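# Stack four magnet blocks from the heap into a tower

## Task

Take four magnet blocks from the heap and build one neat tower of all four, each block sitting squarely on the one below, then open the grippers so the robot is no longer holding any block.

## Robot and tools

Robot: two arms, left_arm and right_arm, each ending in a two-finger parallel gripper. Base poses in the scene frame: left_arm at (+0.021, +0.315, 0) m with quat_wxyz (+1.000, 0, 0, +0.016); right_arm at (-0.030, -0.287, 0) m with quat_wxyz (+1.000, 0, 0, -0.014). A two-camera stand sits behind the arms. Loose objects may occasionally get nudged by something outside the robot.

Frames: the scene frame has its origin at table-top height, halfway between the nominal bases, +x pointing out over the table, +z up, left_arm on the +y side (arm names do not match left/right in images). Each arm reports its end_effector_position (m), end_effector_quat_wxyz, velocities and Hand target in its own base frame. A gripper's fingers point along its +z and close along its y; the reported point lies between the pads, under 1 cm back from the tips. Reported poses can be wrong by a few cm, worse at long reach.

Row format (shared by execute_actions and move): 14 numbers, each in [-1, 1], always covering both arms: dx, dy, dz, rx, ry, rz, opening for left_arm, then the same seven for right_arm. The six pose numbers are offsets, not poses: measured from that arm's Hand target as it was when the action or move began, along that arm's base axes, rotating about the Hand target position; rx, ry, rz form one rotation vector. Scale: 1.0 equals 0.6 m or 180 degrees; a translation longer than 1.0 may be shortened. Opening is absolute: +1 fully open (pad gap near 87 mm), +0.5 about 59-75 mm, 0 about 31-49 mm, -0.5 about 8-21 mm, -1 shut. Sending 0 on all six pose numbers requests no new pose, but the opening number is always a command (0 means half-closed), so repeat the current one to leave a gripper alone.

execute_actions: actions is a list of actions; each action is a table of up to 15 rows, one per 1/30 s control step; a short table repeats its final row until step 15. Every row counts from the action's start pose, and each new action starts from the current Hand target, so repeating an offset moves further. cameras: list of names, ["all"], or [] for none; by default images come only with an empty actions list. An unknown camera name rejects the call. An empty list also reports the scene number and task.

move: target is one row, or a list of up to 15 rows all measured from the same starting Hand targets (not chained). speed: m/s, 0.002 to 2.9, default 0.25 (turns capped at twice that in rad/s), one value or one per target. blend: corner rounding in m per target, 0 (default) means stop at it. opening_speed: rate on the -1..+1 scale per second, at least 0.2. blocking=false returns after about 0.5 s while the motion continues. Paths are straight, ignore obstacles and the other arm, and all stop after 10 s. Faster moves lag and overshoot more and hit harder; a target set far beyond a contact presses harder. Keep paths away from an arm's own base, or the elbow may whip around. The first target's openings start immediately; later targets' openings are applied after arriving and settling. The move: line states the ending (done = at rest within 10 mm and 2 degrees; off_target, moving, held, fault) and limits (paced = pose clipped, held = steps withheld). done says nothing about contact.

wait: seconds 0 to 3600; commands nothing new, lets a running move proceed, may return early. stop: brakes a running move; braking needs some distance. zoom_image: camera (cam_high, cam_low, cam_left_wrist, cam_right_wrist) and region [x0, y0, x1, y1] in pixels, at most 504 by 504, from that camera's newest image. All cameras are 896x504. finished_scene: scene (integer, this scene's number); irreversible, make no further call in that reply.

Reading results: Hand target is your last commanded pose after clipping (orientation is clipped each step to within 40 degrees of the measured one). Grippers often stop short or sag and tilt, from friction and weight; a fresh execute_actions call, even all zeros, re-requests the target; otherwise send the remaining gap. Tool commands lists current gripper commands. grip_measured uses the command scale; the last Joint positions number is the same on 0 (closed) to 1 (open). To hold a block, command about 0.04 below the grip_measured value at first contact (up to 0.11 near the extremes); pad force tops out near 20 N. Joint velocities may read within noise. Joint torques follow Joint positions order, positive toward larger angles, noisy and offset; joints 1-3 wrap at ±28 N m. Step readings list positions at some control steps. Joint ranges (rad): waist -2.618 to 3.054, shoulder 0 to 3.142, elbow 0 to 3.142 (straight at 2.901), wrist pitch and yaw ±1.571, wrist roll ±2.094.

Avoid: dropping blocks or releasing them while moving, fast impacts with the table or fixtures, hard pushing, anything ending up off the table, contact between the arms or closing one gripper on the other's fingers, strain on wrist camera cables. A blocked arm keeps pushing until you command its target back beyond the gripper. Motors heat when holding loads, stretched out, or pushing: MOTOR HOT appears at 75 °C, at 90 °C that arm folds and stops working, at 100 °C it collapses; check pose after each move and correct tilt.

Each tool is called after "Request:" as name(argument=value, ...), one argument or row to a line, values as JSON.

## Session

Request:
execute_actions(
  actions=[],
  cameras=["cam_high","cam_right_wrist"],
)

Scene clock: 0.00 s.
left_arm: end_effector_position=(+0.3799, +0.0188, +0.0408) grip_measured=+1.000 end_effector_quat_wxyz=(+0.546, -0.072, +0.834, -0.014) | right_arm: end_effector_position=(+0.3705, -0.0433, +0.0485) grip_measured=+1.000 end_effector_quat_wxyz=(+0.572, +0.109, +0.810, -0.073)
Joint positions: left_arm=[0.063 1.543 0.398 0.731 0.003 -0.111 1] | right_arm=[-0.021 1.525 0.336 0.837 0.225 0.089 1]
Joint velocities: within noise
Joint torques (N m): no reading
Heat: left arm: 20 °C; right arm: 21 °C.
Hand target: left_arm +0.3823, +0.0190, +0.0448; +0.551, -0.072, +0.831, -0.014 | right_arm +0.3724, -0.0433, +0.0517; +0.575, +0.109, +0.808, -0.072
Tool commands: left_gripper/opening=+1.0 right_gripper/opening=+1.0
Images, in order (width x height): cam_high 896x504, cam_right_wrist 896x504.

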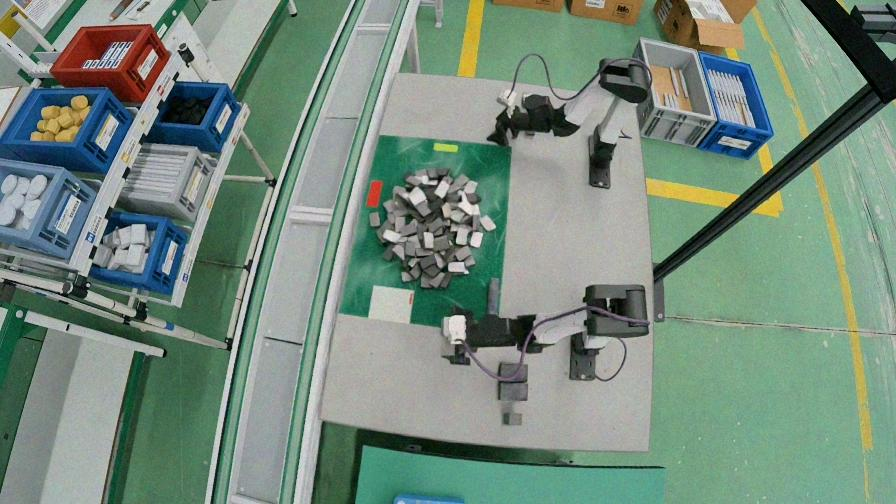

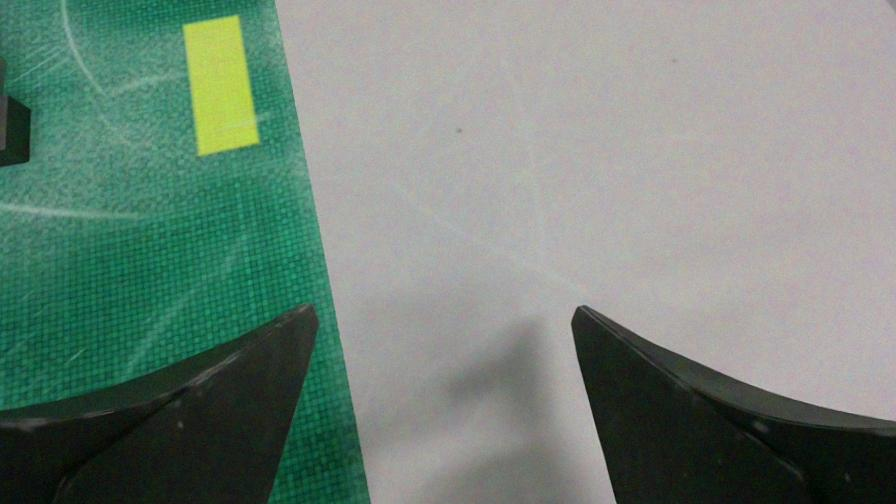

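Request:
move(
  target=[
    [0,0,0,0,0,0,1,0.0,0.05,0.2,0.025,0.2,0.037,0.3],
    [0,0,0,0,0,0,1,0.212,0.306,0.2,0.049,0.391,0.074,0.3],
  ],
  blend=[0.05,0],
  speed=0.5,
  cameras=["cam_right_wrist"],
)

Request:
zoom_image(
  camera="cam_right_wrist",
  region=[100, 0, 604, 360],
)

Scene clock: 10.07 s.
left_arm: end_effector_position=(+0.3799, +0.0188, +0.0408) grip_measured=+1.000 end_effector_quat_wxyz=(+0.546, -0.072, +0.834, -0.014) | right_arm: end_effector_position=(+0.4992, +0.1412, +0.1765) grip_measured=+0.300 end_effector_quat_wxyz=(+0.234, -0.002, +0.971, +0.056)
Joint positions: left_arm=[0.063 1.543 0.398 0.731 0.003 -0.111 1] | right_arm=[0.259 2.486 2.842 -1.442 0.011 0.253 0.65]
Joint torques (N m): left_arm=[0.25 -5.63 6.76 2.69 -0.03 -0.05] | right_arm=[-0.98 -11.41 8.31 0.82 -0.06 0.28]
Heat: left arm: 21 °C; right arm: 21 °C.
Hand target: left_arm +0.3823, +0.0190, +0.0449; +0.551, -0.072, +0.831, -0.014 | right_arm +0.4996, +0.1403, +0.1718; +0.001, +0.000, +1.000, +0.000
Off the commanded pose: left_arm 0.005 m, 1 deg | right_arm 0.005 m, 28 deg.
elbow stopped short (right arm): the move would have taken joint 3 (elbow) straighter than the controller allows.
move: off_target (right_arm)

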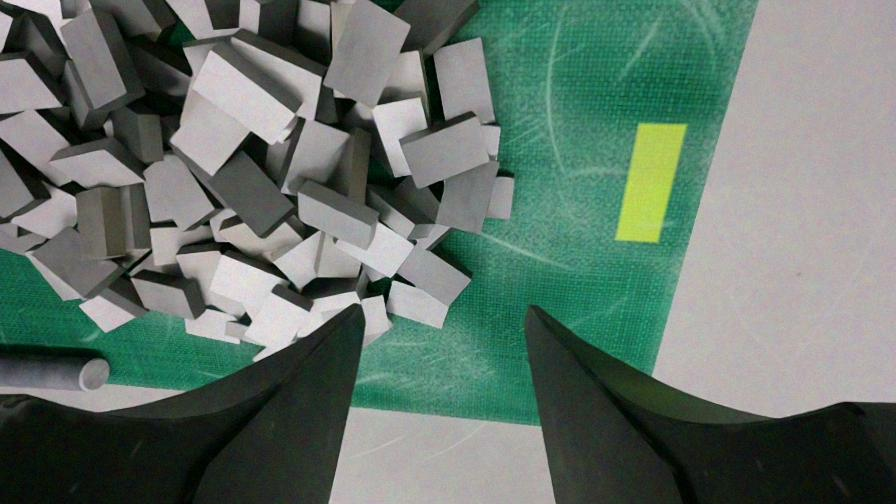

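Scaled by 1.000.

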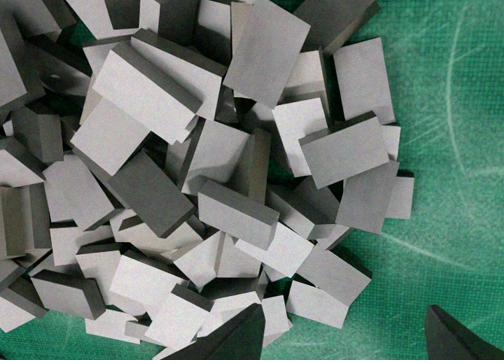

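Request:
move(
  target=[0,0,0,0,0,0,1,-0.1027,0.046,-0.178,0,0,0.333,0.15],
  speed=0.3,
  cameras=["cam_right_wrist"],
)

Scene clock: 39.80 s.
left_arm: end_effector_position=(+0.3799, +0.0188, +0.0408) grip_measured=+1.000 end_effector_quat_wxyz=(+0.546, -0.072, +0.834, -0.014) | right_arm: end_effector_position=(+0.4432, +0.1709, +0.0753) grip_measured=+0.150 end_effector_quat_wxyz=(+0.045, -0.492, +0.869, +0.001)
Joint positions: left_arm=[0.063 1.543 0.398 0.731 0.003 -0.111 1] | right_arm=[0.415 2.597 2.666 -1.55 -0.01 -0.614 0.575]
Joint torques (N m): left_arm=[0.32 -5.61 6.79 2.68 -0.02 -0.07] | right_arm=[0.08 -12.49 5.04 0.22 0.13 0.04]
Heat: left arm: 24 °C; right arm: 32 °C.
Hand target: left_arm +0.3823, +0.0190, +0.0449; +0.551, -0.072, +0.831, -0.014 | right_arm +0.4380, +0.1679, +0.0650; +0.001, -0.499, +0.867, +0.000
Off the commanded pose: left_arm 0.005 m, 1 deg | right_arm 0.012 m, 5 deg.
joint sent to its limit (right arm) — joint 4 (wrist pitch), lower limit. The joint targets still meet the commanded pose.
move: off_target (right_arm)

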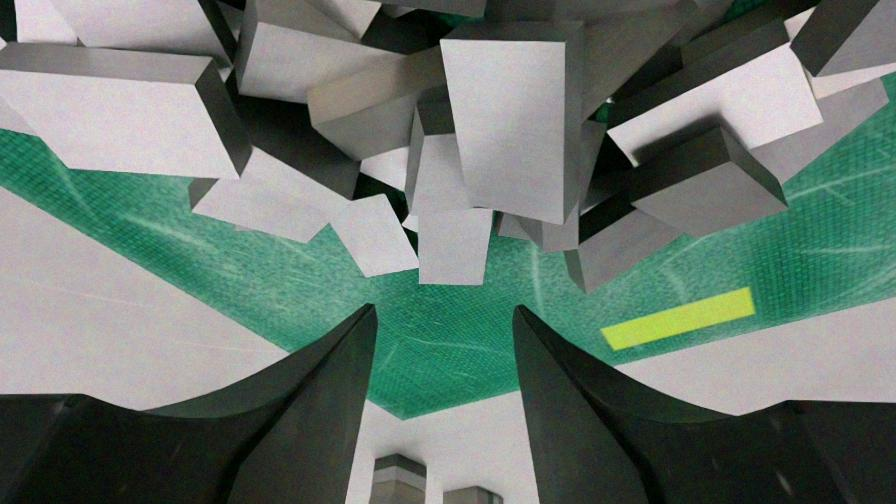

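Request:
move(
  target=[
    [0,0,0,0,0,0,1,0.0023,-0.0108,-0.068,0,0,0,0.15],
    [0,0,0,0,0,0,1,0.0023,-0.0108,-0.068,0,0,0,-0.5],
  ],
  speed=0.12,
  opening_speed=2,
  cameras=["cam_right_wrist"],
)

Scene clock: 90.47 s.
left_arm: end_effector_position=(+0.3799, +0.0188, +0.0408) grip_measured=+1.000 end_effector_quat_wxyz=(+0.546, -0.072, +0.834, -0.014) | right_arm: end_effector_position=(+0.4385, +0.1562, +0.0394) grip_measured=-0.496 end_effector_quat_wxyz=(+0.003, -0.494, +0.870, -0.013)
Joint positions: left_arm=[0.063 1.543 0.398 0.731 0.003 -0.111 1] | right_arm=[0.404 2.605 2.524 -1.48 0.024 -0.629 0.252]
Joint torques (N m): left_arm=[0.27 -5.63 6.84 2.68 -0.02 -0.06] | right_arm=[-0.21 -12.08 5.11 0.51 -0.22 0.04]
Heat: left arm: 28 °C; right arm: 38 °C.
Hand target: left_arm +0.3823, +0.0190, +0.0449; +0.551, -0.072, +0.831, -0.014 | right_arm +0.4395, +0.1613, +0.0242; +0.001, -0.499, +0.867, +0.000
Off the commanded pose: left_arm 0.005 m, 1 deg | right_arm 0.016 m, 2 deg.
move: off_target (right_arm); target 2's new opening was sent with right_arm's hand 0.014 m and 1 deg from that target

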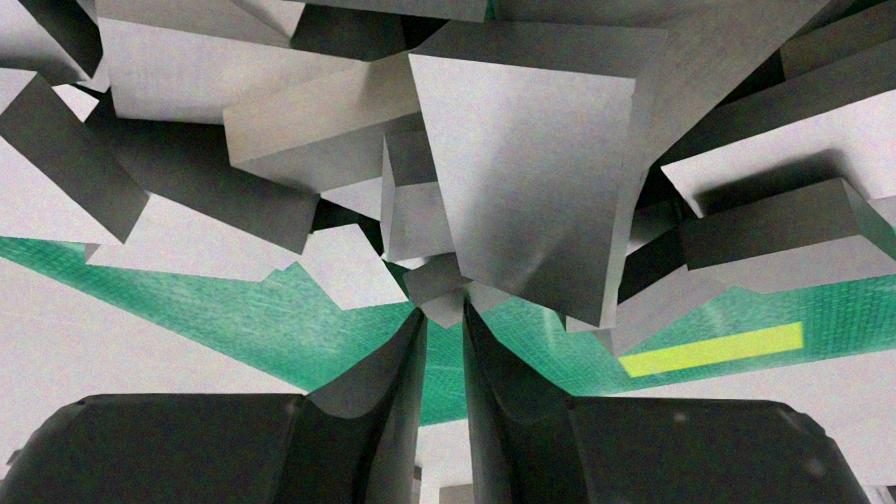

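Request:
move(
  target=[
    [0,0,0,0,0,0,1,0,0,0.0,0,0,0,0.15],
    [0,0,0,0,0,0,1,-0.01,0,0.13,0,0,0,0.15],
  ],
  speed=0.3,
  opening_speed=2,
  cameras=["cam_right_wrist"],
)

Scene clock: 109.83 s.
left_arm: end_effector_position=(+0.3799, +0.0188, +0.0408) grip_measured=+1.000 end_effector_quat_wxyz=(+0.546, -0.072, +0.834, -0.014) | right_arm: end_effector_position=(+0.4352, +0.1576, +0.0830) grip_measured=+0.150 end_effector_quat_wxyz=(+0.032, -0.493, +0.869, -0.008)
Joint positions: left_arm=[0.063 1.543 0.398 0.731 0.003 -0.111 1] | right_arm=[0.404 2.538 2.582 -1.549 0.009 -0.629 0.575]
Joint torques (N m): left_arm=[0.32 -5.61 6.76 2.68 -0.01 -0.06] | right_arm=[0.4 -16.46 7.47 0.15 -0.04 0.03]
Heat: left arm: 29 °C; right arm: 47 °C.
Hand target: left_arm +0.3823, +0.0190, +0.0449; +0.551, -0.072, +0.831, -0.014 | right_arm +0.4334, +0.1613, +0.1021; +0.000, -0.499, +0.867, +0.000
Off the commanded pose: left_arm 0.005 m, 1 deg | right_arm 0.020 m, 4 deg.
joint sent to its limit (right arm) — joint 4 (wrist pitch), lower limit. The joint targets are off in orientation, not in position.
move: off_target (right_arm)

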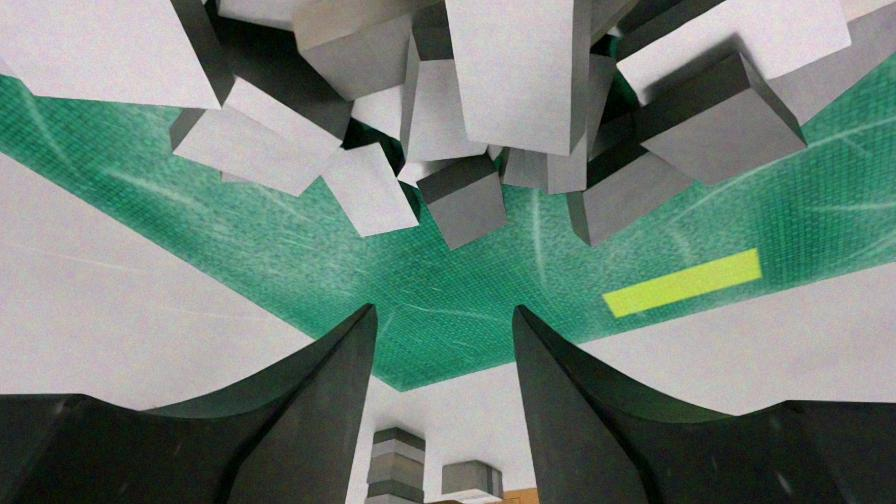

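Request:
move(
  target=[
    [0,0,0,0,0,0,1,-0.075,0.008,0.075,0,0,0.05,0.05],
    [0,0,0,0,0,0,1,-0.039,0.026,-0.095,0,0,0.094,0.05],
  ],
  speed=[0.3,0.2],
  blend=[0.02,0],
  cameras=["cam_right_wrist"],
)

Scene clock: 137.60 s.
left_arm: end_effector_position=(+0.3799, +0.0188, +0.0408) grip_measured=+1.000 end_effector_quat_wxyz=(+0.546, -0.072, +0.834, -0.014) | right_arm: end_effector_position=(+0.4095, +0.1730, +0.0504) grip_measured=+0.050 end_effector_quat_wxyz=(-0.001, -0.613, +0.790, -0.003)
Joint positions: left_arm=[0.063 1.543 0.398 0.731 0.003 -0.111 1] | right_arm=[0.473 2.425 2.236 -1.382 0.006 -0.847 0.525]
Joint torques (N m): left_arm=[0.27 -5.6 6.79 2.68 -0.02 -0.07] | right_arm=[0.16 -12.67 5.91 0.32 -0.07 0.04]
Heat: left arm: 30 °C; right arm: 67 °C.
Hand target: left_arm +0.3823, +0.0190, +0.0449; +0.551, -0.072, +0.831, -0.014 | right_arm +0.4101, +0.1769, +0.0451; +0.001, -0.621, +0.784, +0.000
Off the commanded pose: left_arm 0.005 m, 1 deg | right_arm 0.007 m, 1 deg.
move: done

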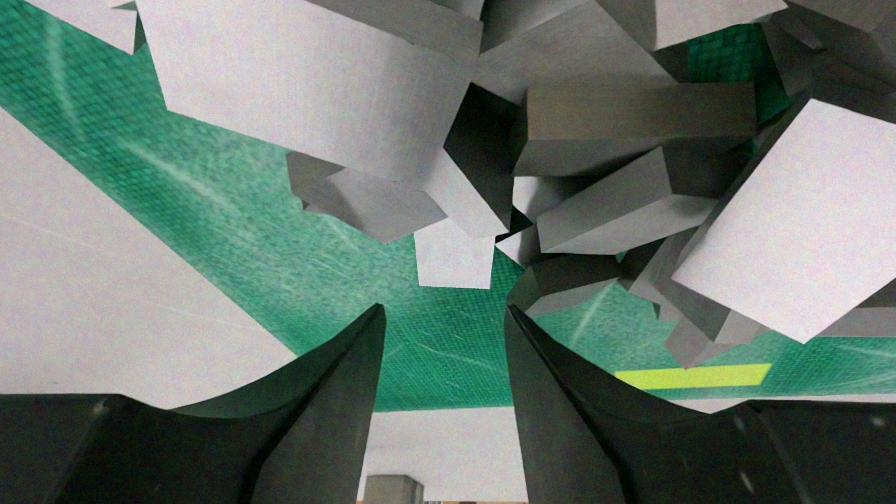

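Request:
move(
  target=[
    [0,0,0,0,0,0,1,0.0075,0.0068,-0.041,0,0,0,0.05],
    [0,0,0,0,0,0,1,0.0075,0.0068,-0.041,0,0,0,-0.5],
  ],
  speed=0.12,
  opening_speed=2,
  cameras=["cam_right_wrist"],
)

Scene clock: 154.50 s.
left_arm: end_effector_position=(+0.3799, +0.0188, +0.0408) grip_measured=+1.000 end_effector_quat_wxyz=(+0.546, -0.072, +0.834, -0.014) | right_arm: end_effector_position=(+0.4165, +0.1776, +0.0319) grip_measured=-0.500 end_effector_quat_wxyz=(+0.008, -0.614, +0.789, -0.005)
Joint positions: left_arm=[0.063 1.543 0.398 0.731 0.003 -0.111 1] | right_arm=[0.475 2.444 2.198 -1.306 0.007 -0.847 0.25]
Joint torques (N m): left_arm=[0.27 -5.6 6.82 2.68 0 -0.07] | right_arm=[0.29 -11.59 5.81 0.34 -0.08 0.04]
Heat: left arm: 31 °C; right arm: 62 °C.
Hand target: left_arm +0.3823, +0.0190, +0.0449; +0.551, -0.072, +0.831, -0.014 | right_arm +0.4146, +0.1810, +0.0205; +0.001, -0.621, +0.784, +0.000
Off the commanded pose: left_arm 0.005 m, 1 deg | right_arm 0.012 m, 2 deg.
move: off_target (right_arm); target 2's new opening was sent with right_arm's hand 0.013 m and 1 deg from that target

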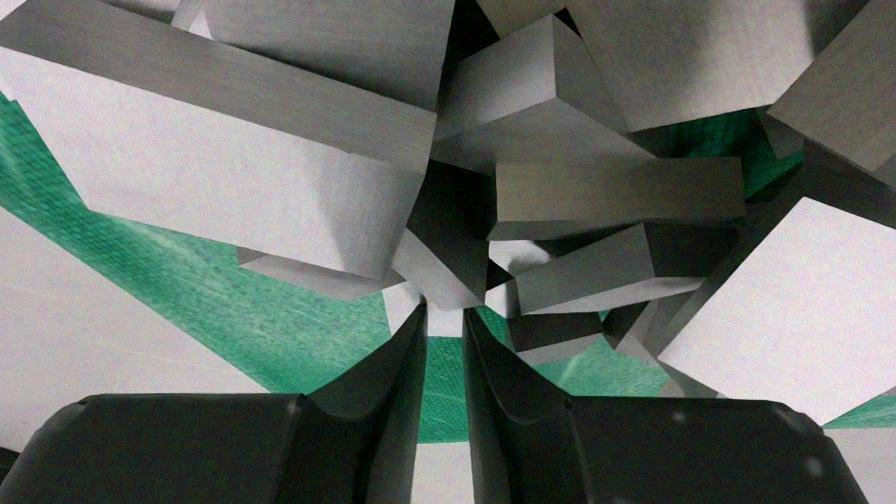

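Request:
move(
  target=[
    [0,0,0,0,0,0,1,-0.004,-0.003,0.025,0,0,0,0.1],
    [0,0,0,0,0,0,1,-0.0067,-0.0033,-0.0225,0,0,0,0.1],
    [0,0,0,0,0,0,1,-0.0067,-0.0033,-0.0225,0,0,0,-0.5],
  ],
  speed=0.12,
  opening_speed=2,
  cameras=["cam_right_wrist"],
)

Scene clock: 175.10 s.
left_arm: end_effector_position=(+0.3799, +0.0188, +0.0408) grip_measured=+1.000 end_effector_quat_wxyz=(+0.546, -0.072, +0.834, -0.014) | right_arm: end_effector_position=(+0.4162, +0.1759, +0.0299) grip_measured=-0.499 end_effector_quat_wxyz=(+0.014, -0.617, +0.787, -0.018)
Joint positions: left_arm=[0.063 1.543 0.398 0.731 0.003 -0.111 1] | right_arm=[0.481 2.415 2.137 -1.258 0.03 -0.849 0.25]
Joint torques (N m): left_arm=[0.24 -5.57 6.78 2.68 -0.01 -0.07] | right_arm=[-0.27 -10.8 3.19 0.55 -0.31 0.06]
Heat: left arm: 32 °C; right arm: 55 °C.
Hand target: left_arm +0.3823, +0.0190, +0.0449; +0.551, -0.072, +0.831, -0.014 | right_arm +0.4105, +0.1790, +0.0070; +0.001, -0.621, +0.784, +0.000
Off the commanded pose: left_arm 0.005 m, 1 deg | right_arm 0.024 m, 3 deg.
move: off_target (right_arm); target 3's new opening was sent with right_arm's hand 0.023 m and 1 deg from that target

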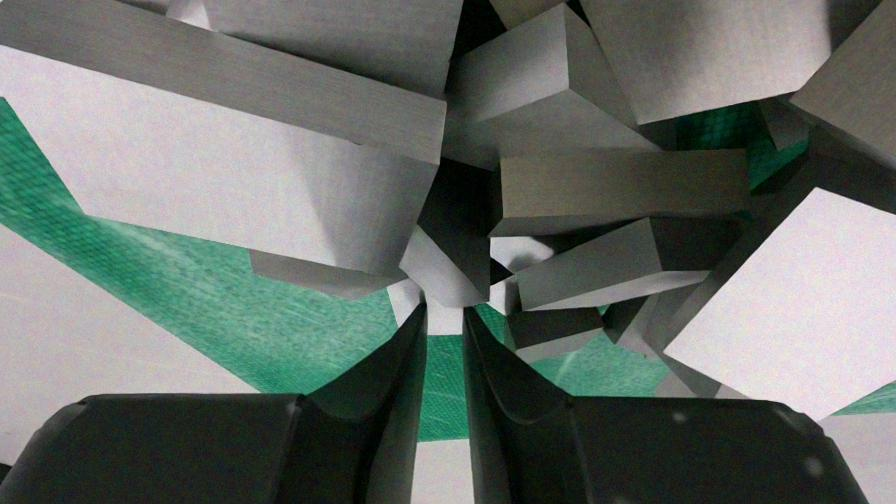

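Request:
move(
  target=[
    [0,0,0,0,0,0,1,-0.015,-0.002,0.08,0,0,0,0.1],
    [0,0,0,0,0,0,1,-0.001,0.002,0.05,0,0,0,0.1],
  ],
  speed=0.15,
  cameras=["cam_right_wrist"],
)

Scene clock: 199.03 s.
left_arm: end_effector_position=(+0.3799, +0.0188, +0.0408) grip_measured=+1.000 end_effector_quat_wxyz=(+0.546, -0.072, +0.834, -0.014) | right_arm: end_effector_position=(+0.4036, +0.1739, +0.0416) grip_measured=+0.100 end_effector_quat_wxyz=(-0.008, -0.618, +0.786, -0.003)
Joint positions: left_arm=[0.063 1.543 0.398 0.731 0.003 -0.111 1] | right_arm=[0.482 2.414 2.179 -1.351 0.009 -0.85 0.55]
Joint torques (N m): left_arm=[0.29 -5.61 6.79 2.67 -0.01 -0.07] | right_arm=[-0.08 -11.06 8.65 0.31 -0.1 0.08]
Heat: left arm: 33 °C; right arm: 54 °C.
Hand target: left_arm +0.3823, +0.0190, +0.0449; +0.551, -0.072, +0.831, -0.014 | right_arm +0.4100, +0.1802, +0.0370; +0.000, -0.621, +0.784, +0.000
Off the commanded pose: left_arm 0.005 m, 1 deg | right_arm 0.010 m, 1 deg.
move: done

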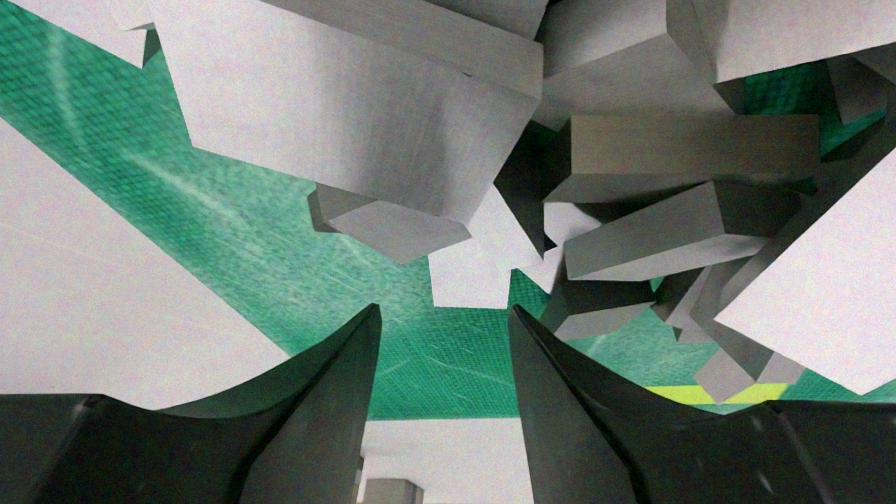

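Request:
move(
  target=[
    [0,0,0,0,0,0,1,0.0085,-0.006,0,0,0,0,0.1],
    [0,0,0,0,0,0,1,0.0085,-0.006,-0.045,0,0,0,0.1],
  ],
  speed=0.12,
  cameras=["cam_right_wrist"],
)

Scene clock: 215.00 s.
left_arm: end_effector_position=(+0.3799, +0.0188, +0.0407) grip_measured=+1.000 end_effector_quat_wxyz=(+0.546, -0.072, +0.834, -0.014) | right_arm: end_effector_position=(+0.4111, +0.1776, +0.0307) grip_measured=+0.100 end_effector_quat_wxyz=(+0.002, -0.619, +0.786, -0.005)
Joint positions: left_arm=[0.063 1.543 0.398 0.73 0.003 -0.111 1] | right_arm=[0.482 2.433 2.171 -1.304 0.01 -0.853 0.55]
Joint torques (N m): left_arm=[0.28 -5.6 6.72 2.68 -0.01 -0.07] | right_arm=[-1.1 -11.12 3.32 0.72 -0.11 0.01]
Heat: left arm: 33 °C; right arm: 55 °C.
Hand target: left_arm +0.3823, +0.0190, +0.0448; +0.551, -0.072, +0.831, -0.014 | right_arm +0.4151, +0.1766, +0.0100; +0.001, -0.621, +0.784, +0.000
Off the commanded pose: left_arm 0.005 m, 1 deg | right_arm 0.021 m, 1 deg.
move: off_target (right_arm)

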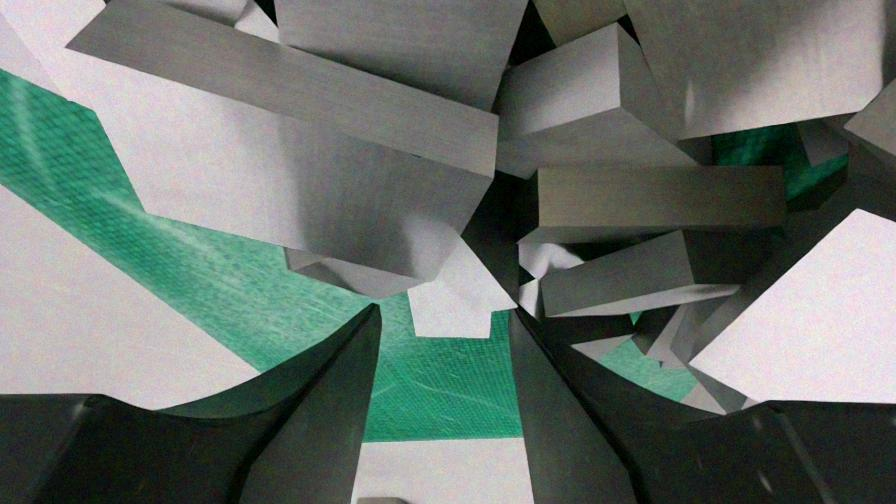

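Request:
move(
  target=[
    [0,0,0,0,0,0,1,0,0,0.05,0,0,0,0.1],
    [0,0,0,0,0,0,1,-0.006,-0.017,0.04,0,0,0,0.1],
    [0,0,0,0,0,0,1,-0.006,-0.017,-0.005,0,0,0,0.1],
    [0,0,0,0,0,0,1,-0.006,-0.017,-0.005,0,0,0,-0.5],
  ],
  speed=0.15,
  opening_speed=2,
  cameras=["cam_right_wrist"],
)

Scene clock: 233.47 s.
left_arm: end_effector_position=(+0.3799, +0.0188, +0.0407) grip_measured=+1.000 end_effector_quat_wxyz=(+0.546, -0.072, +0.834, -0.014) | right_arm: end_effector_position=(+0.4118, +0.1635, +0.0203) grip_measured=-0.188 end_effector_quat_wxyz=(-0.002, -0.616, +0.787, -0.012)
Joint positions: left_arm=[0.063 1.543 0.398 0.73 0.003 -0.111 1] | right_arm=[0.46 2.412 2.09 -1.248 0.025 -0.869 0.406]
Joint torques (N m): left_arm=[0.32 -5.61 6.78 2.69 -0.02 -0.08] | right_arm=[-0.54 -12.23 3.58 0.56 -0.26 0.01]
Heat: left arm: 34 °C; right arm: 53 °C.
Hand target: left_arm +0.3823, +0.0190, +0.0448; +0.551, -0.072, +0.831, -0.014 | right_arm +0.4115, +0.1665, +0.0071; +0.001, -0.621, +0.784, +0.000
Off the commanded pose: left_arm 0.005 m, 1 deg | right_arm 0.014 m, 2 deg.
move: off_target (right_arm); target 4's new opening was sent with right_arm's hand 0.015 m and 2 deg from that target

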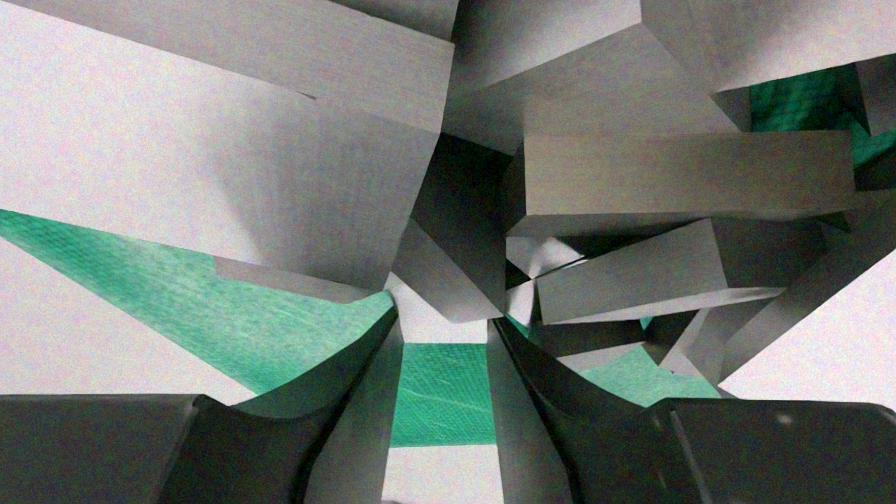

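Request:
move(
  target=[
    [0,0,0,0,0,0,1,-0.012,-0.05,0.025,0,0,0,-0.5],
    [0,0,0,0,0,0,1,-0.01,-0.1,0.15,0,0,-0.1,-0.5],
    [0,0,0,0,0,0,1,0.014,-0.219,0.12,0,0,-0.427,-0.5],
    [0,0,0,0,0,0,1,0.014,-0.219,0.006,0,0,-0.427,-0.5],
  ],
  speed=[0.1,0.25,0.35,0.15],
  blend=[0.01,0.03,0.03,0],
  cameras=["cam_right_wrist","cam_low"],
)

Scene clock: 250.70 s.
left_arm: end_effector_position=(+0.3799, +0.0188, +0.0407) grip_measured=+1.000 end_effector_quat_wxyz=(+0.546, -0.072, +0.834, -0.014) | right_arm: end_effector_position=(+0.4117, +0.0344, +0.0190) grip_measured=-0.188 end_effector_quat_wxyz=(-0.013, -0.009, +1.000, -0.002)
Joint positions: left_arm=[0.063 1.543 0.398 0.73 0.003 -0.111 1] | right_arm=[0.078 2.378 2.024 -1.244 0.002 0.061 0.406]
Joint torques (N m): left_arm=[0.23 -5.56 6.76 2.68 -0.01 -0.06] | right_arm=[-0.53 -11.88 5.52 0.61 0.03 0.28]
Heat: left arm: 34 °C; right arm: 52 °C.
Hand target: left_arm +0.3823, +0.0190, +0.0448; +0.551, -0.072, +0.831, -0.014 | right_arm +0.4199, +0.0351, +0.0107; +0.000, +0.001, +1.000, -0.001
Off the commanded pose: left_arm 0.005 m, 1 deg | right_arm 0.012 m, 2 deg.
move: off_target (right_arm)
Images, in order (width x height): cam_low 896x504, cam_right_wrist 896x504.

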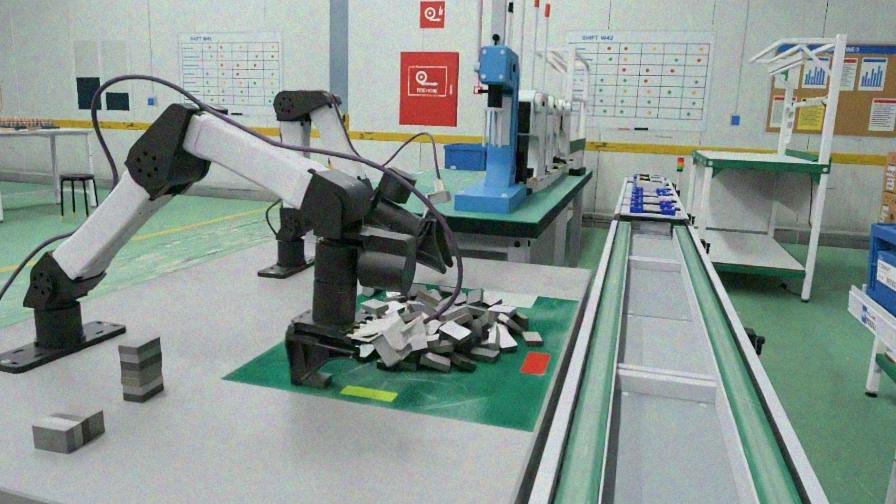

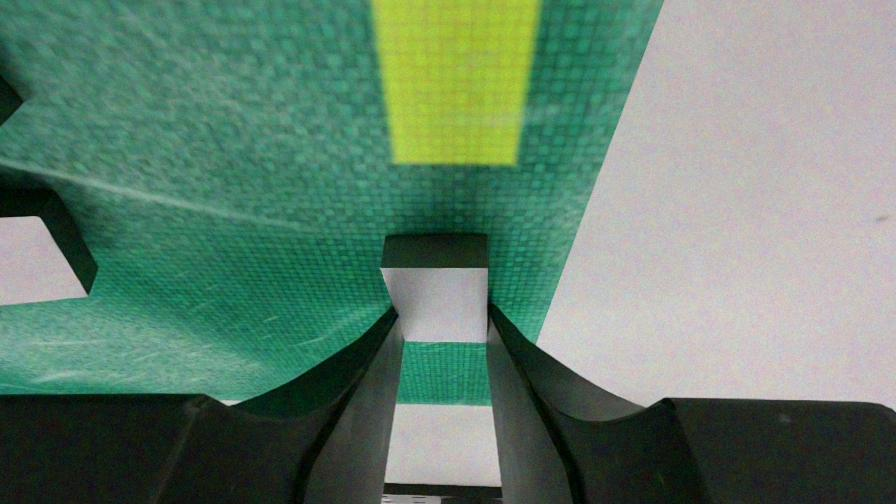

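Request:
move(
  target=[
    [0,0,0,0,0,0,1,0,0,0,0,0,0,0.3],
    [0,0,0,0,0,0,1,0,0,0.15,0,0,0,0.3],
    [0,0,0,0,0,0,1,0.133,0.175,0.268,0,0,0,0.3],
  ],
  blend=[0,0.04,0],
  speed=[0.1,0.4,0.4],
  opening_speed=2,
  cameras=["cam_right_wrist","cam_high"],
)

Request:
zoom_image(
  camera="cam_high",
  region=[360, 140, 520, 310],
)

Scene clock: 264.87 s.
left_arm: end_effector_position=(+0.3799, +0.0188, +0.0407) grip_measured=+1.000 end_effector_quat_wxyz=(+0.546, -0.072, +0.834, -0.014) | right_arm: end_effector_position=(+0.4917, +0.1396, +0.1726) grip_measured=+0.300 end_effector_quat_wxyz=(+0.216, -0.001, +0.975, +0.056)
Joint positions: left_arm=[0.063 1.543 0.398 0.73 0.003 -0.111 1] | right_arm=[0.257 2.49 2.844 -1.475 0.001 0.254 0.65]
Joint torques (N m): left_arm=[0.27 -5.64 6.8 2.69 -0.02 -0.07] | right_arm=[-0.85 -11.75 8.17 1.05 0.02 0.25]
Heat: left arm: 35 °C; right arm: 51 °C.
Hand target: left_arm +0.3823, +0.0190, +0.0448; +0.551, -0.072, +0.831, -0.014 | right_arm +0.4996, +0.1401, +0.1714; +0.000, +0.001, +1.000, -0.001
Off the commanded pose: left_arm 0.005 m, 1 deg | right_arm 0.008 m, 26 deg.
elbow stopped short (right arm): the move would have taken joint 3 (elbow) straighter than the controller allows.
move: off_target (right_arm)
Images, in order (width x height): cam_high 896x504, cam_right_wrist 896x504.

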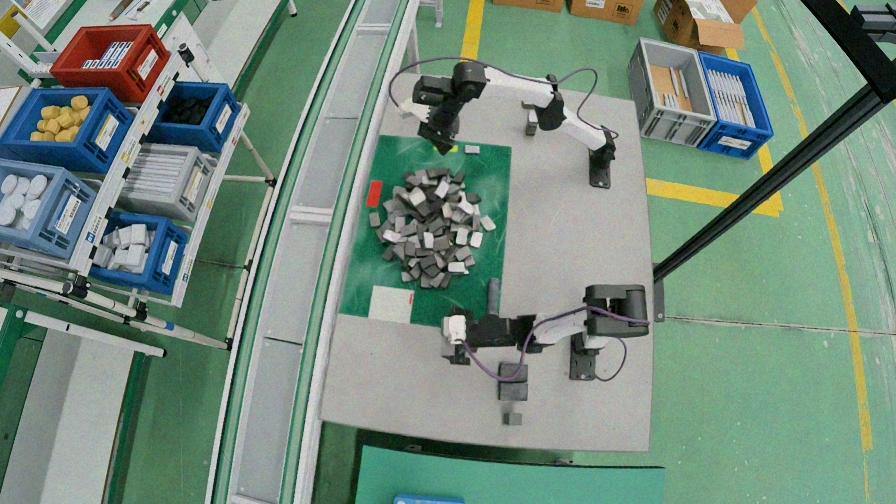

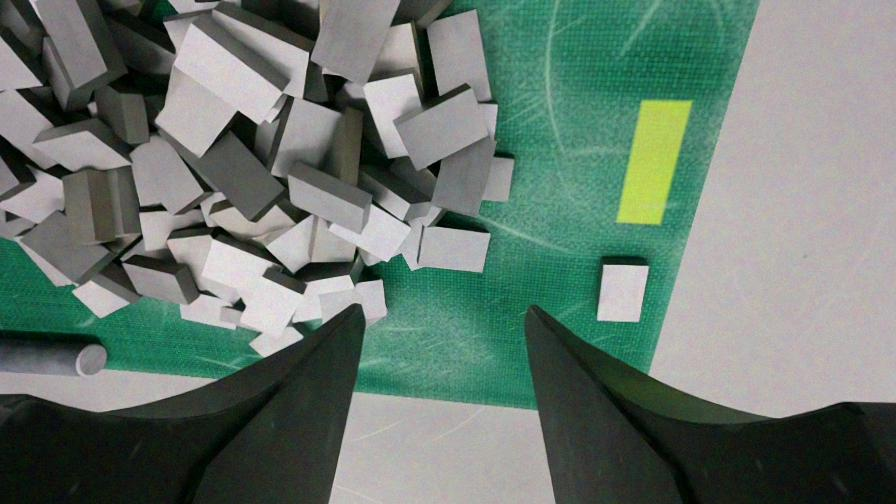

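Scaled by 2.965 from the camera's image (finer frame: 1280x720).

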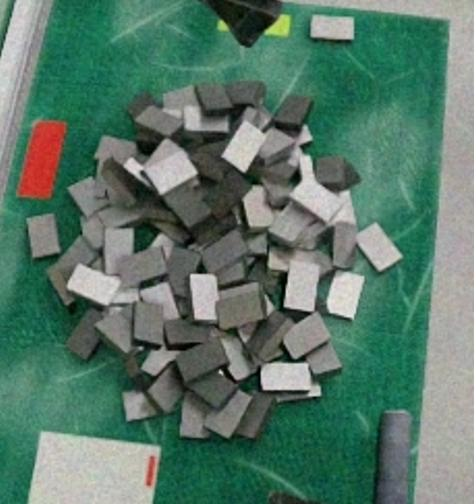

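Request:
move(
  target=[
    [0,0,0,0,0,0,1,-0.125,0.008,-0.083,0,0,0.3,0.05],
    [0,0,0,0,0,0,1,-0.089,0.014,-0.211,0,0,0.489,0.05],
  ],
  blend=[0.03,0],
  speed=[0.35,0.2],
  cameras=["cam_right_wrist"],
)

Scene clock: 287.57 s.
left_arm: end_effector_position=(+0.3799, +0.0188, +0.0407) grip_measured=+1.000 end_effector_quat_wxyz=(+0.546, -0.072, +0.834, -0.014) | right_arm: end_effector_position=(+0.4442, +0.1466, +0.0435) grip_measured=+0.050 end_effector_quat_wxyz=(+0.004, +0.686, -0.727, -0.007)
Joint positions: left_arm=[0.063 1.543 0.398 0.73 0.003 -0.111 1] | right_arm=[0.395 2.537 2.415 -1.461 -0.01 -1.118 0.525]
Joint torques (N m): left_arm=[0.28 -5.57 6.76 2.69 -0.01 -0.07] | right_arm=[0.29 -14.38 5.14 0.42 0.08 -0.09]
Heat: left arm: 35 °C; right arm: 53 °C.
Hand target: left_arm +0.3823, +0.0190, +0.0448; +0.551, -0.072, +0.831, -0.014 | right_arm +0.4463, +0.1486, +0.0447; -0.001, +0.694, -0.720, +0.000
Off the commanded pose: left_arm 0.005 m, 1 deg | right_arm 0.003 m, 2 deg.
move: done

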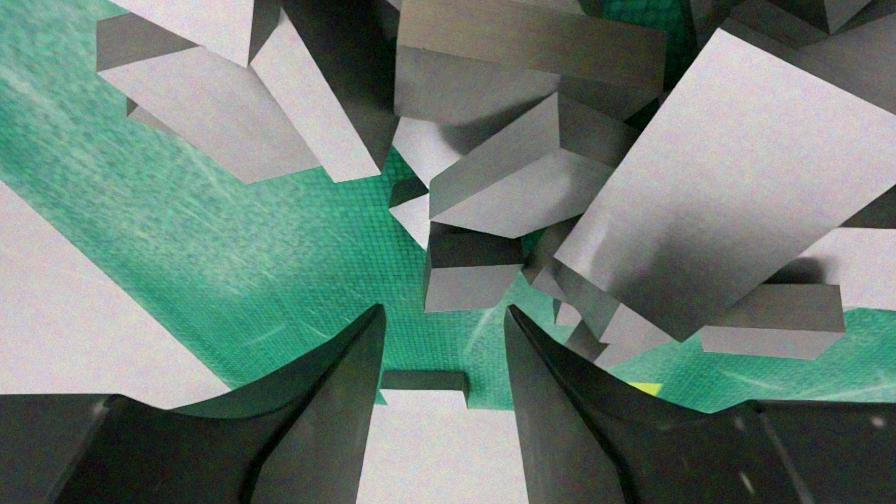

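Request:
move(
  target=[
    [0,0,0,0,0,0,1,0.0103,-0.021,-0.01,0,0,0.02,0.05],
    [0,0,0,0,0,0,1,0.0103,-0.021,-0.047,0,0,0.02,0.05],
    [0,0,0,0,0,0,1,0.0103,-0.021,-0.047,0,0,0.02,-0.5],
  ],
  speed=0.12,
  opening_speed=2,
  cameras=["cam_right_wrist"],
)

Scene clock: 310.77 s.
left_arm: end_effector_position=(+0.3799, +0.0188, +0.0407) grip_measured=+1.000 end_effector_quat_wxyz=(+0.546, -0.072, +0.834, -0.014) | right_arm: end_effector_position=(+0.4516, +0.1368, +0.0219) grip_measured=-0.188 end_effector_quat_wxyz=(+0.003, +0.713, -0.701, +0.004)
Joint positions: left_arm=[0.063 1.543 0.398 0.73 0.003 -0.111 1] | right_arm=[0.381 2.512 2.28 -1.341 0.011 -1.208 0.406]
Joint torques (N m): left_arm=[0.28 -5.6 6.75 2.68 -0.02 -0.06] | right_arm=[-0.84 -13.9 3.89 0.42 -0.12 0]
Heat: left arm: 36 °C; right arm: 65 °C.
Hand target: left_arm +0.3823, +0.0190, +0.0448; +0.551, -0.072, +0.831, -0.014 | right_arm +0.4525, +0.1359, +0.0166; -0.001, +0.717, -0.697, +0.000
Off the commanded pose: left_arm 0.005 m, 1 deg | right_arm 0.006 m, 1 deg.
move: done

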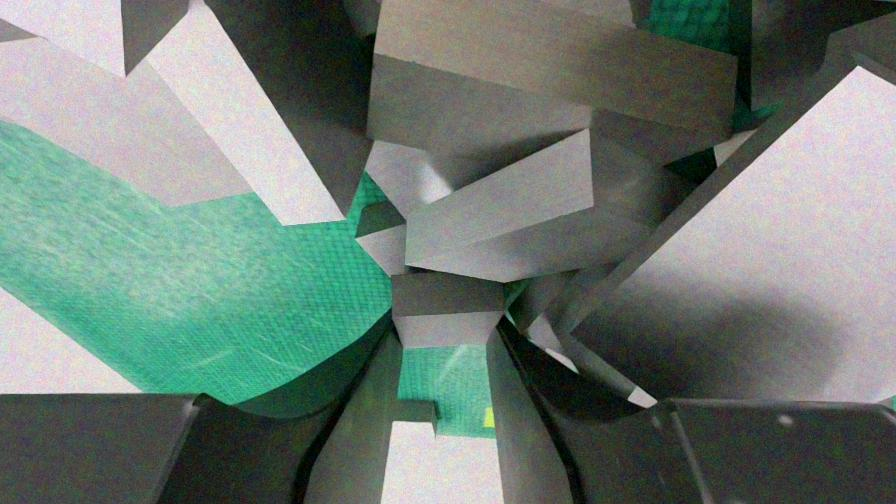

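Request:
move(
  target=[
    [0,0,0,0,0,0,1,0,-0.035,0.03,0,0,0,-0.5],
    [0,0,0,0,0,0,1,-0.03,-0.09,0.16,-0.02,0.02,-0.13,-0.5],
    [0,0,0,0,0,0,1,-0.045,-0.165,0.16,-0.080,0.0776,-0.504,-0.5],
    [0,0,0,0,0,0,1,-0.045,-0.165,0.0273,-0.080,0.0776,-0.504,-0.5],
  ],
  speed=[0.1,0.25,0.35,0.15],
  blend=[0.01,0.03,0.02,0],
  cameras=["cam_right_wrist","cam_low"],
)

Request:
zoom_image(
  camera="cam_low",
  region=[260, 320, 380, 410],
)

Scene clock: 333.97 s.
left_arm: end_effector_position=(+0.3799, +0.0188, +0.0407) grip_measured=+1.000 end_effector_quat_wxyz=(+0.546, -0.072, +0.834, -0.014) | right_arm: end_effector_position=(+0.4235, +0.0370, +0.0312) grip_measured=-0.188 end_effector_quat_wxyz=(-0.063, -0.011, +0.998, +0.000)
Joint positions: left_arm=[0.063 1.543 0.398 0.73 0.003 -0.111 1] | right_arm=[0.078 2.601 2.456 -1.551 -0.009 0.056 0.406]
Joint torques (N m): left_arm=[0.32 -5.57 6.79 2.68 -0.03 -0.06] | right_arm=[-0.95 -12.72 8.51 -0.11 -0.08 0.29]
Heat: left arm: 36 °C; right arm: 65 °C.
Hand target: left_arm +0.3823, +0.0190, +0.0448; +0.551, -0.072, +0.831, -0.014 | right_arm +0.4255, +0.0370, +0.0330; -0.156, +0.000, +0.988, -0.001
Off the commanded pose: left_arm 0.005 m, 1 deg | right_arm 0.003 m, 11 deg.
joint sent to its limit (right arm) — joint 4 (wrist pitch), lower limit. The joint targets are off in orientation, not in position.
move: off_target (right_arm)
Images, in order (width x height): cam_low 896x504, cam_right_wrist 896x504.

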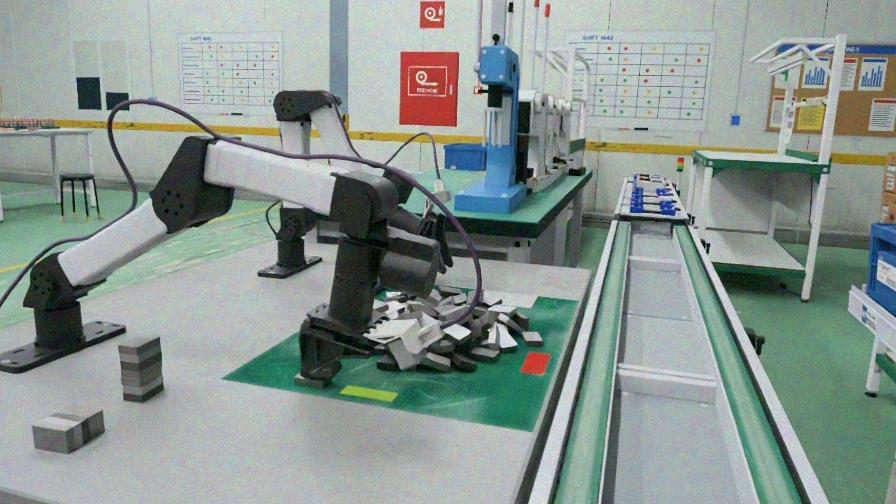

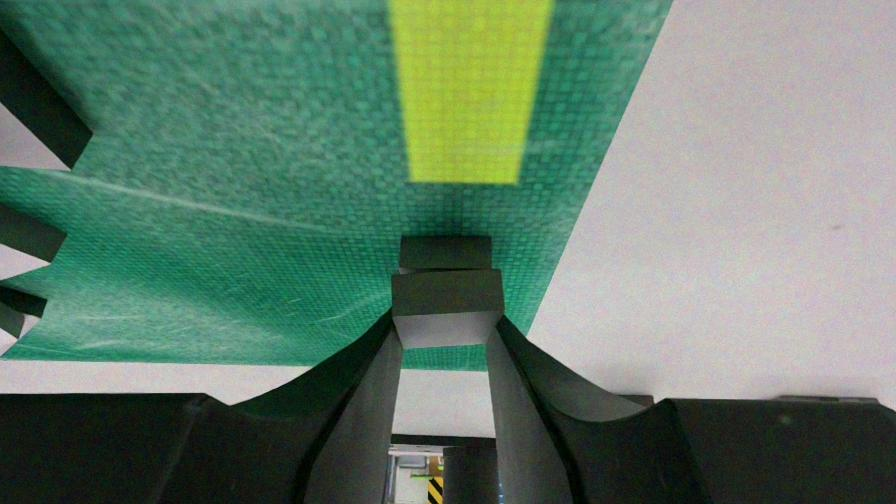

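Scaled by 4.200 from the camera's image (finer frame: 1280x720).

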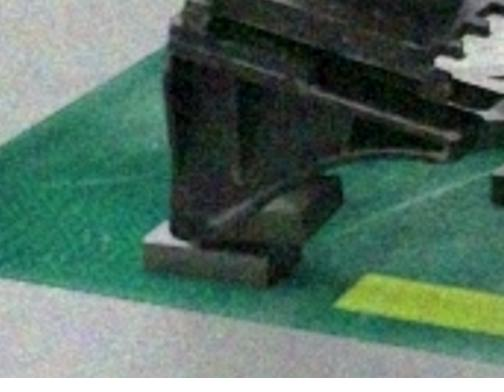

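Request:
move(
  target=[
    [0,0,0,0,0,0,1,-0.02,0,0.013,0,0,0,-0.5],
    [0,0,0,0,0,0,1,-0.025,0,-0.015,0,0,0,-0.5],
  ],
  speed=0.08,
  cameras=["cam_right_wrist","cam_low"],
)

Request:
zoom_image(
  camera="cam_low",
  region=[260, 320, 380, 410],
)

Scene clock: 355.73 s.
left_arm: end_effector_position=(+0.3799, +0.0188, +0.0407) grip_measured=+1.000 end_effector_quat_wxyz=(+0.546, -0.072, +0.834, -0.014) | right_arm: end_effector_position=(+0.4185, +0.0368, +0.0291) grip_measured=-0.188 end_effector_quat_wxyz=(-0.072, -0.010, +0.997, +0.000)
Joint positions: left_arm=[0.063 1.543 0.398 0.73 0.003 -0.111 1] | right_arm=[0.078 2.595 2.431 -1.551 -0.009 0.057 0.406]
Joint torques (N m): left_arm=[0.32 -5.68 6.8 2.7 -0.02 -0.08] | right_arm=[-0.69 -13.08 4.4 -0.15 -0.07 0.28]
Heat: left arm: 37 °C; right arm: 69 °C.
Hand target: left_arm +0.3823, +0.0190, +0.0448; +0.551, -0.072, +0.831, -0.014 | right_arm +0.4104, +0.0369, +0.0241; -0.156, +0.000, +0.988, -0.001
Off the commanded pose: left_arm 0.005 m, 1 deg | right_arm 0.009 m, 10 deg.
joint sent to its limit (right arm) — joint 4 (wrist pitch), lower limit. The joint targets are off in orientation, not in position.
move: off_target (right_arm)
Images, in order (width x height): cam_low 896x504, cam_right_wrist 896x504.

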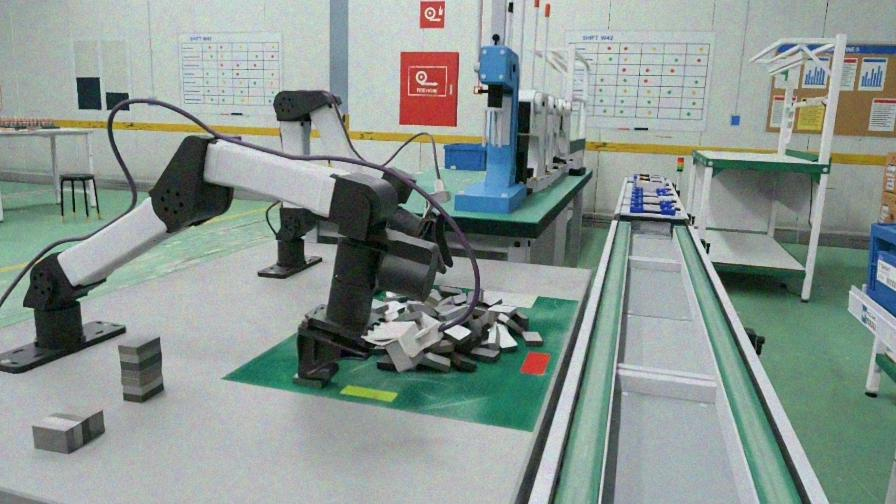

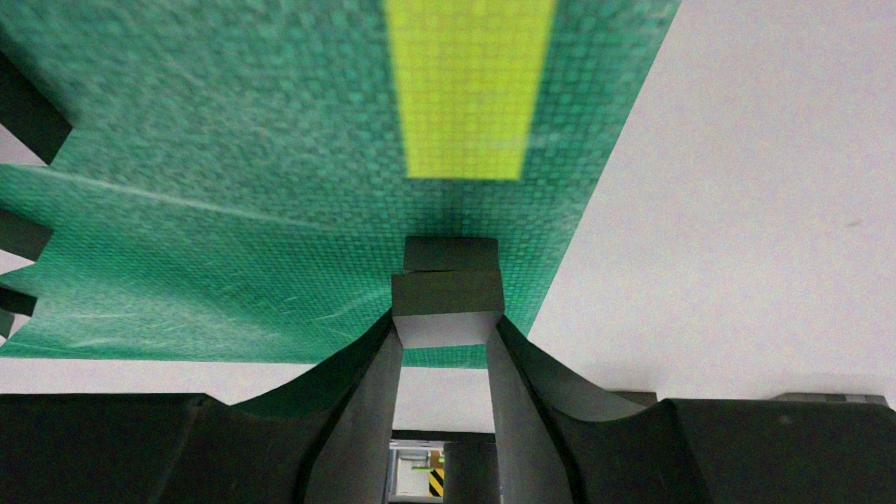

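Scaled by 4.200 from the camera's image (finer frame: 1280x720).

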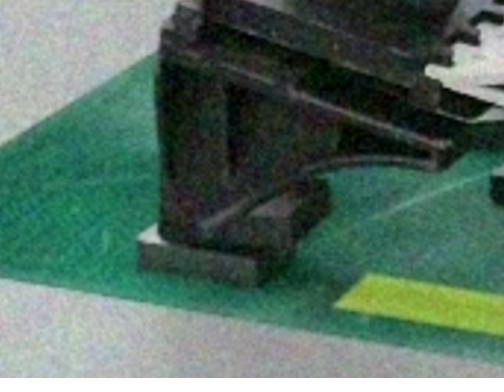

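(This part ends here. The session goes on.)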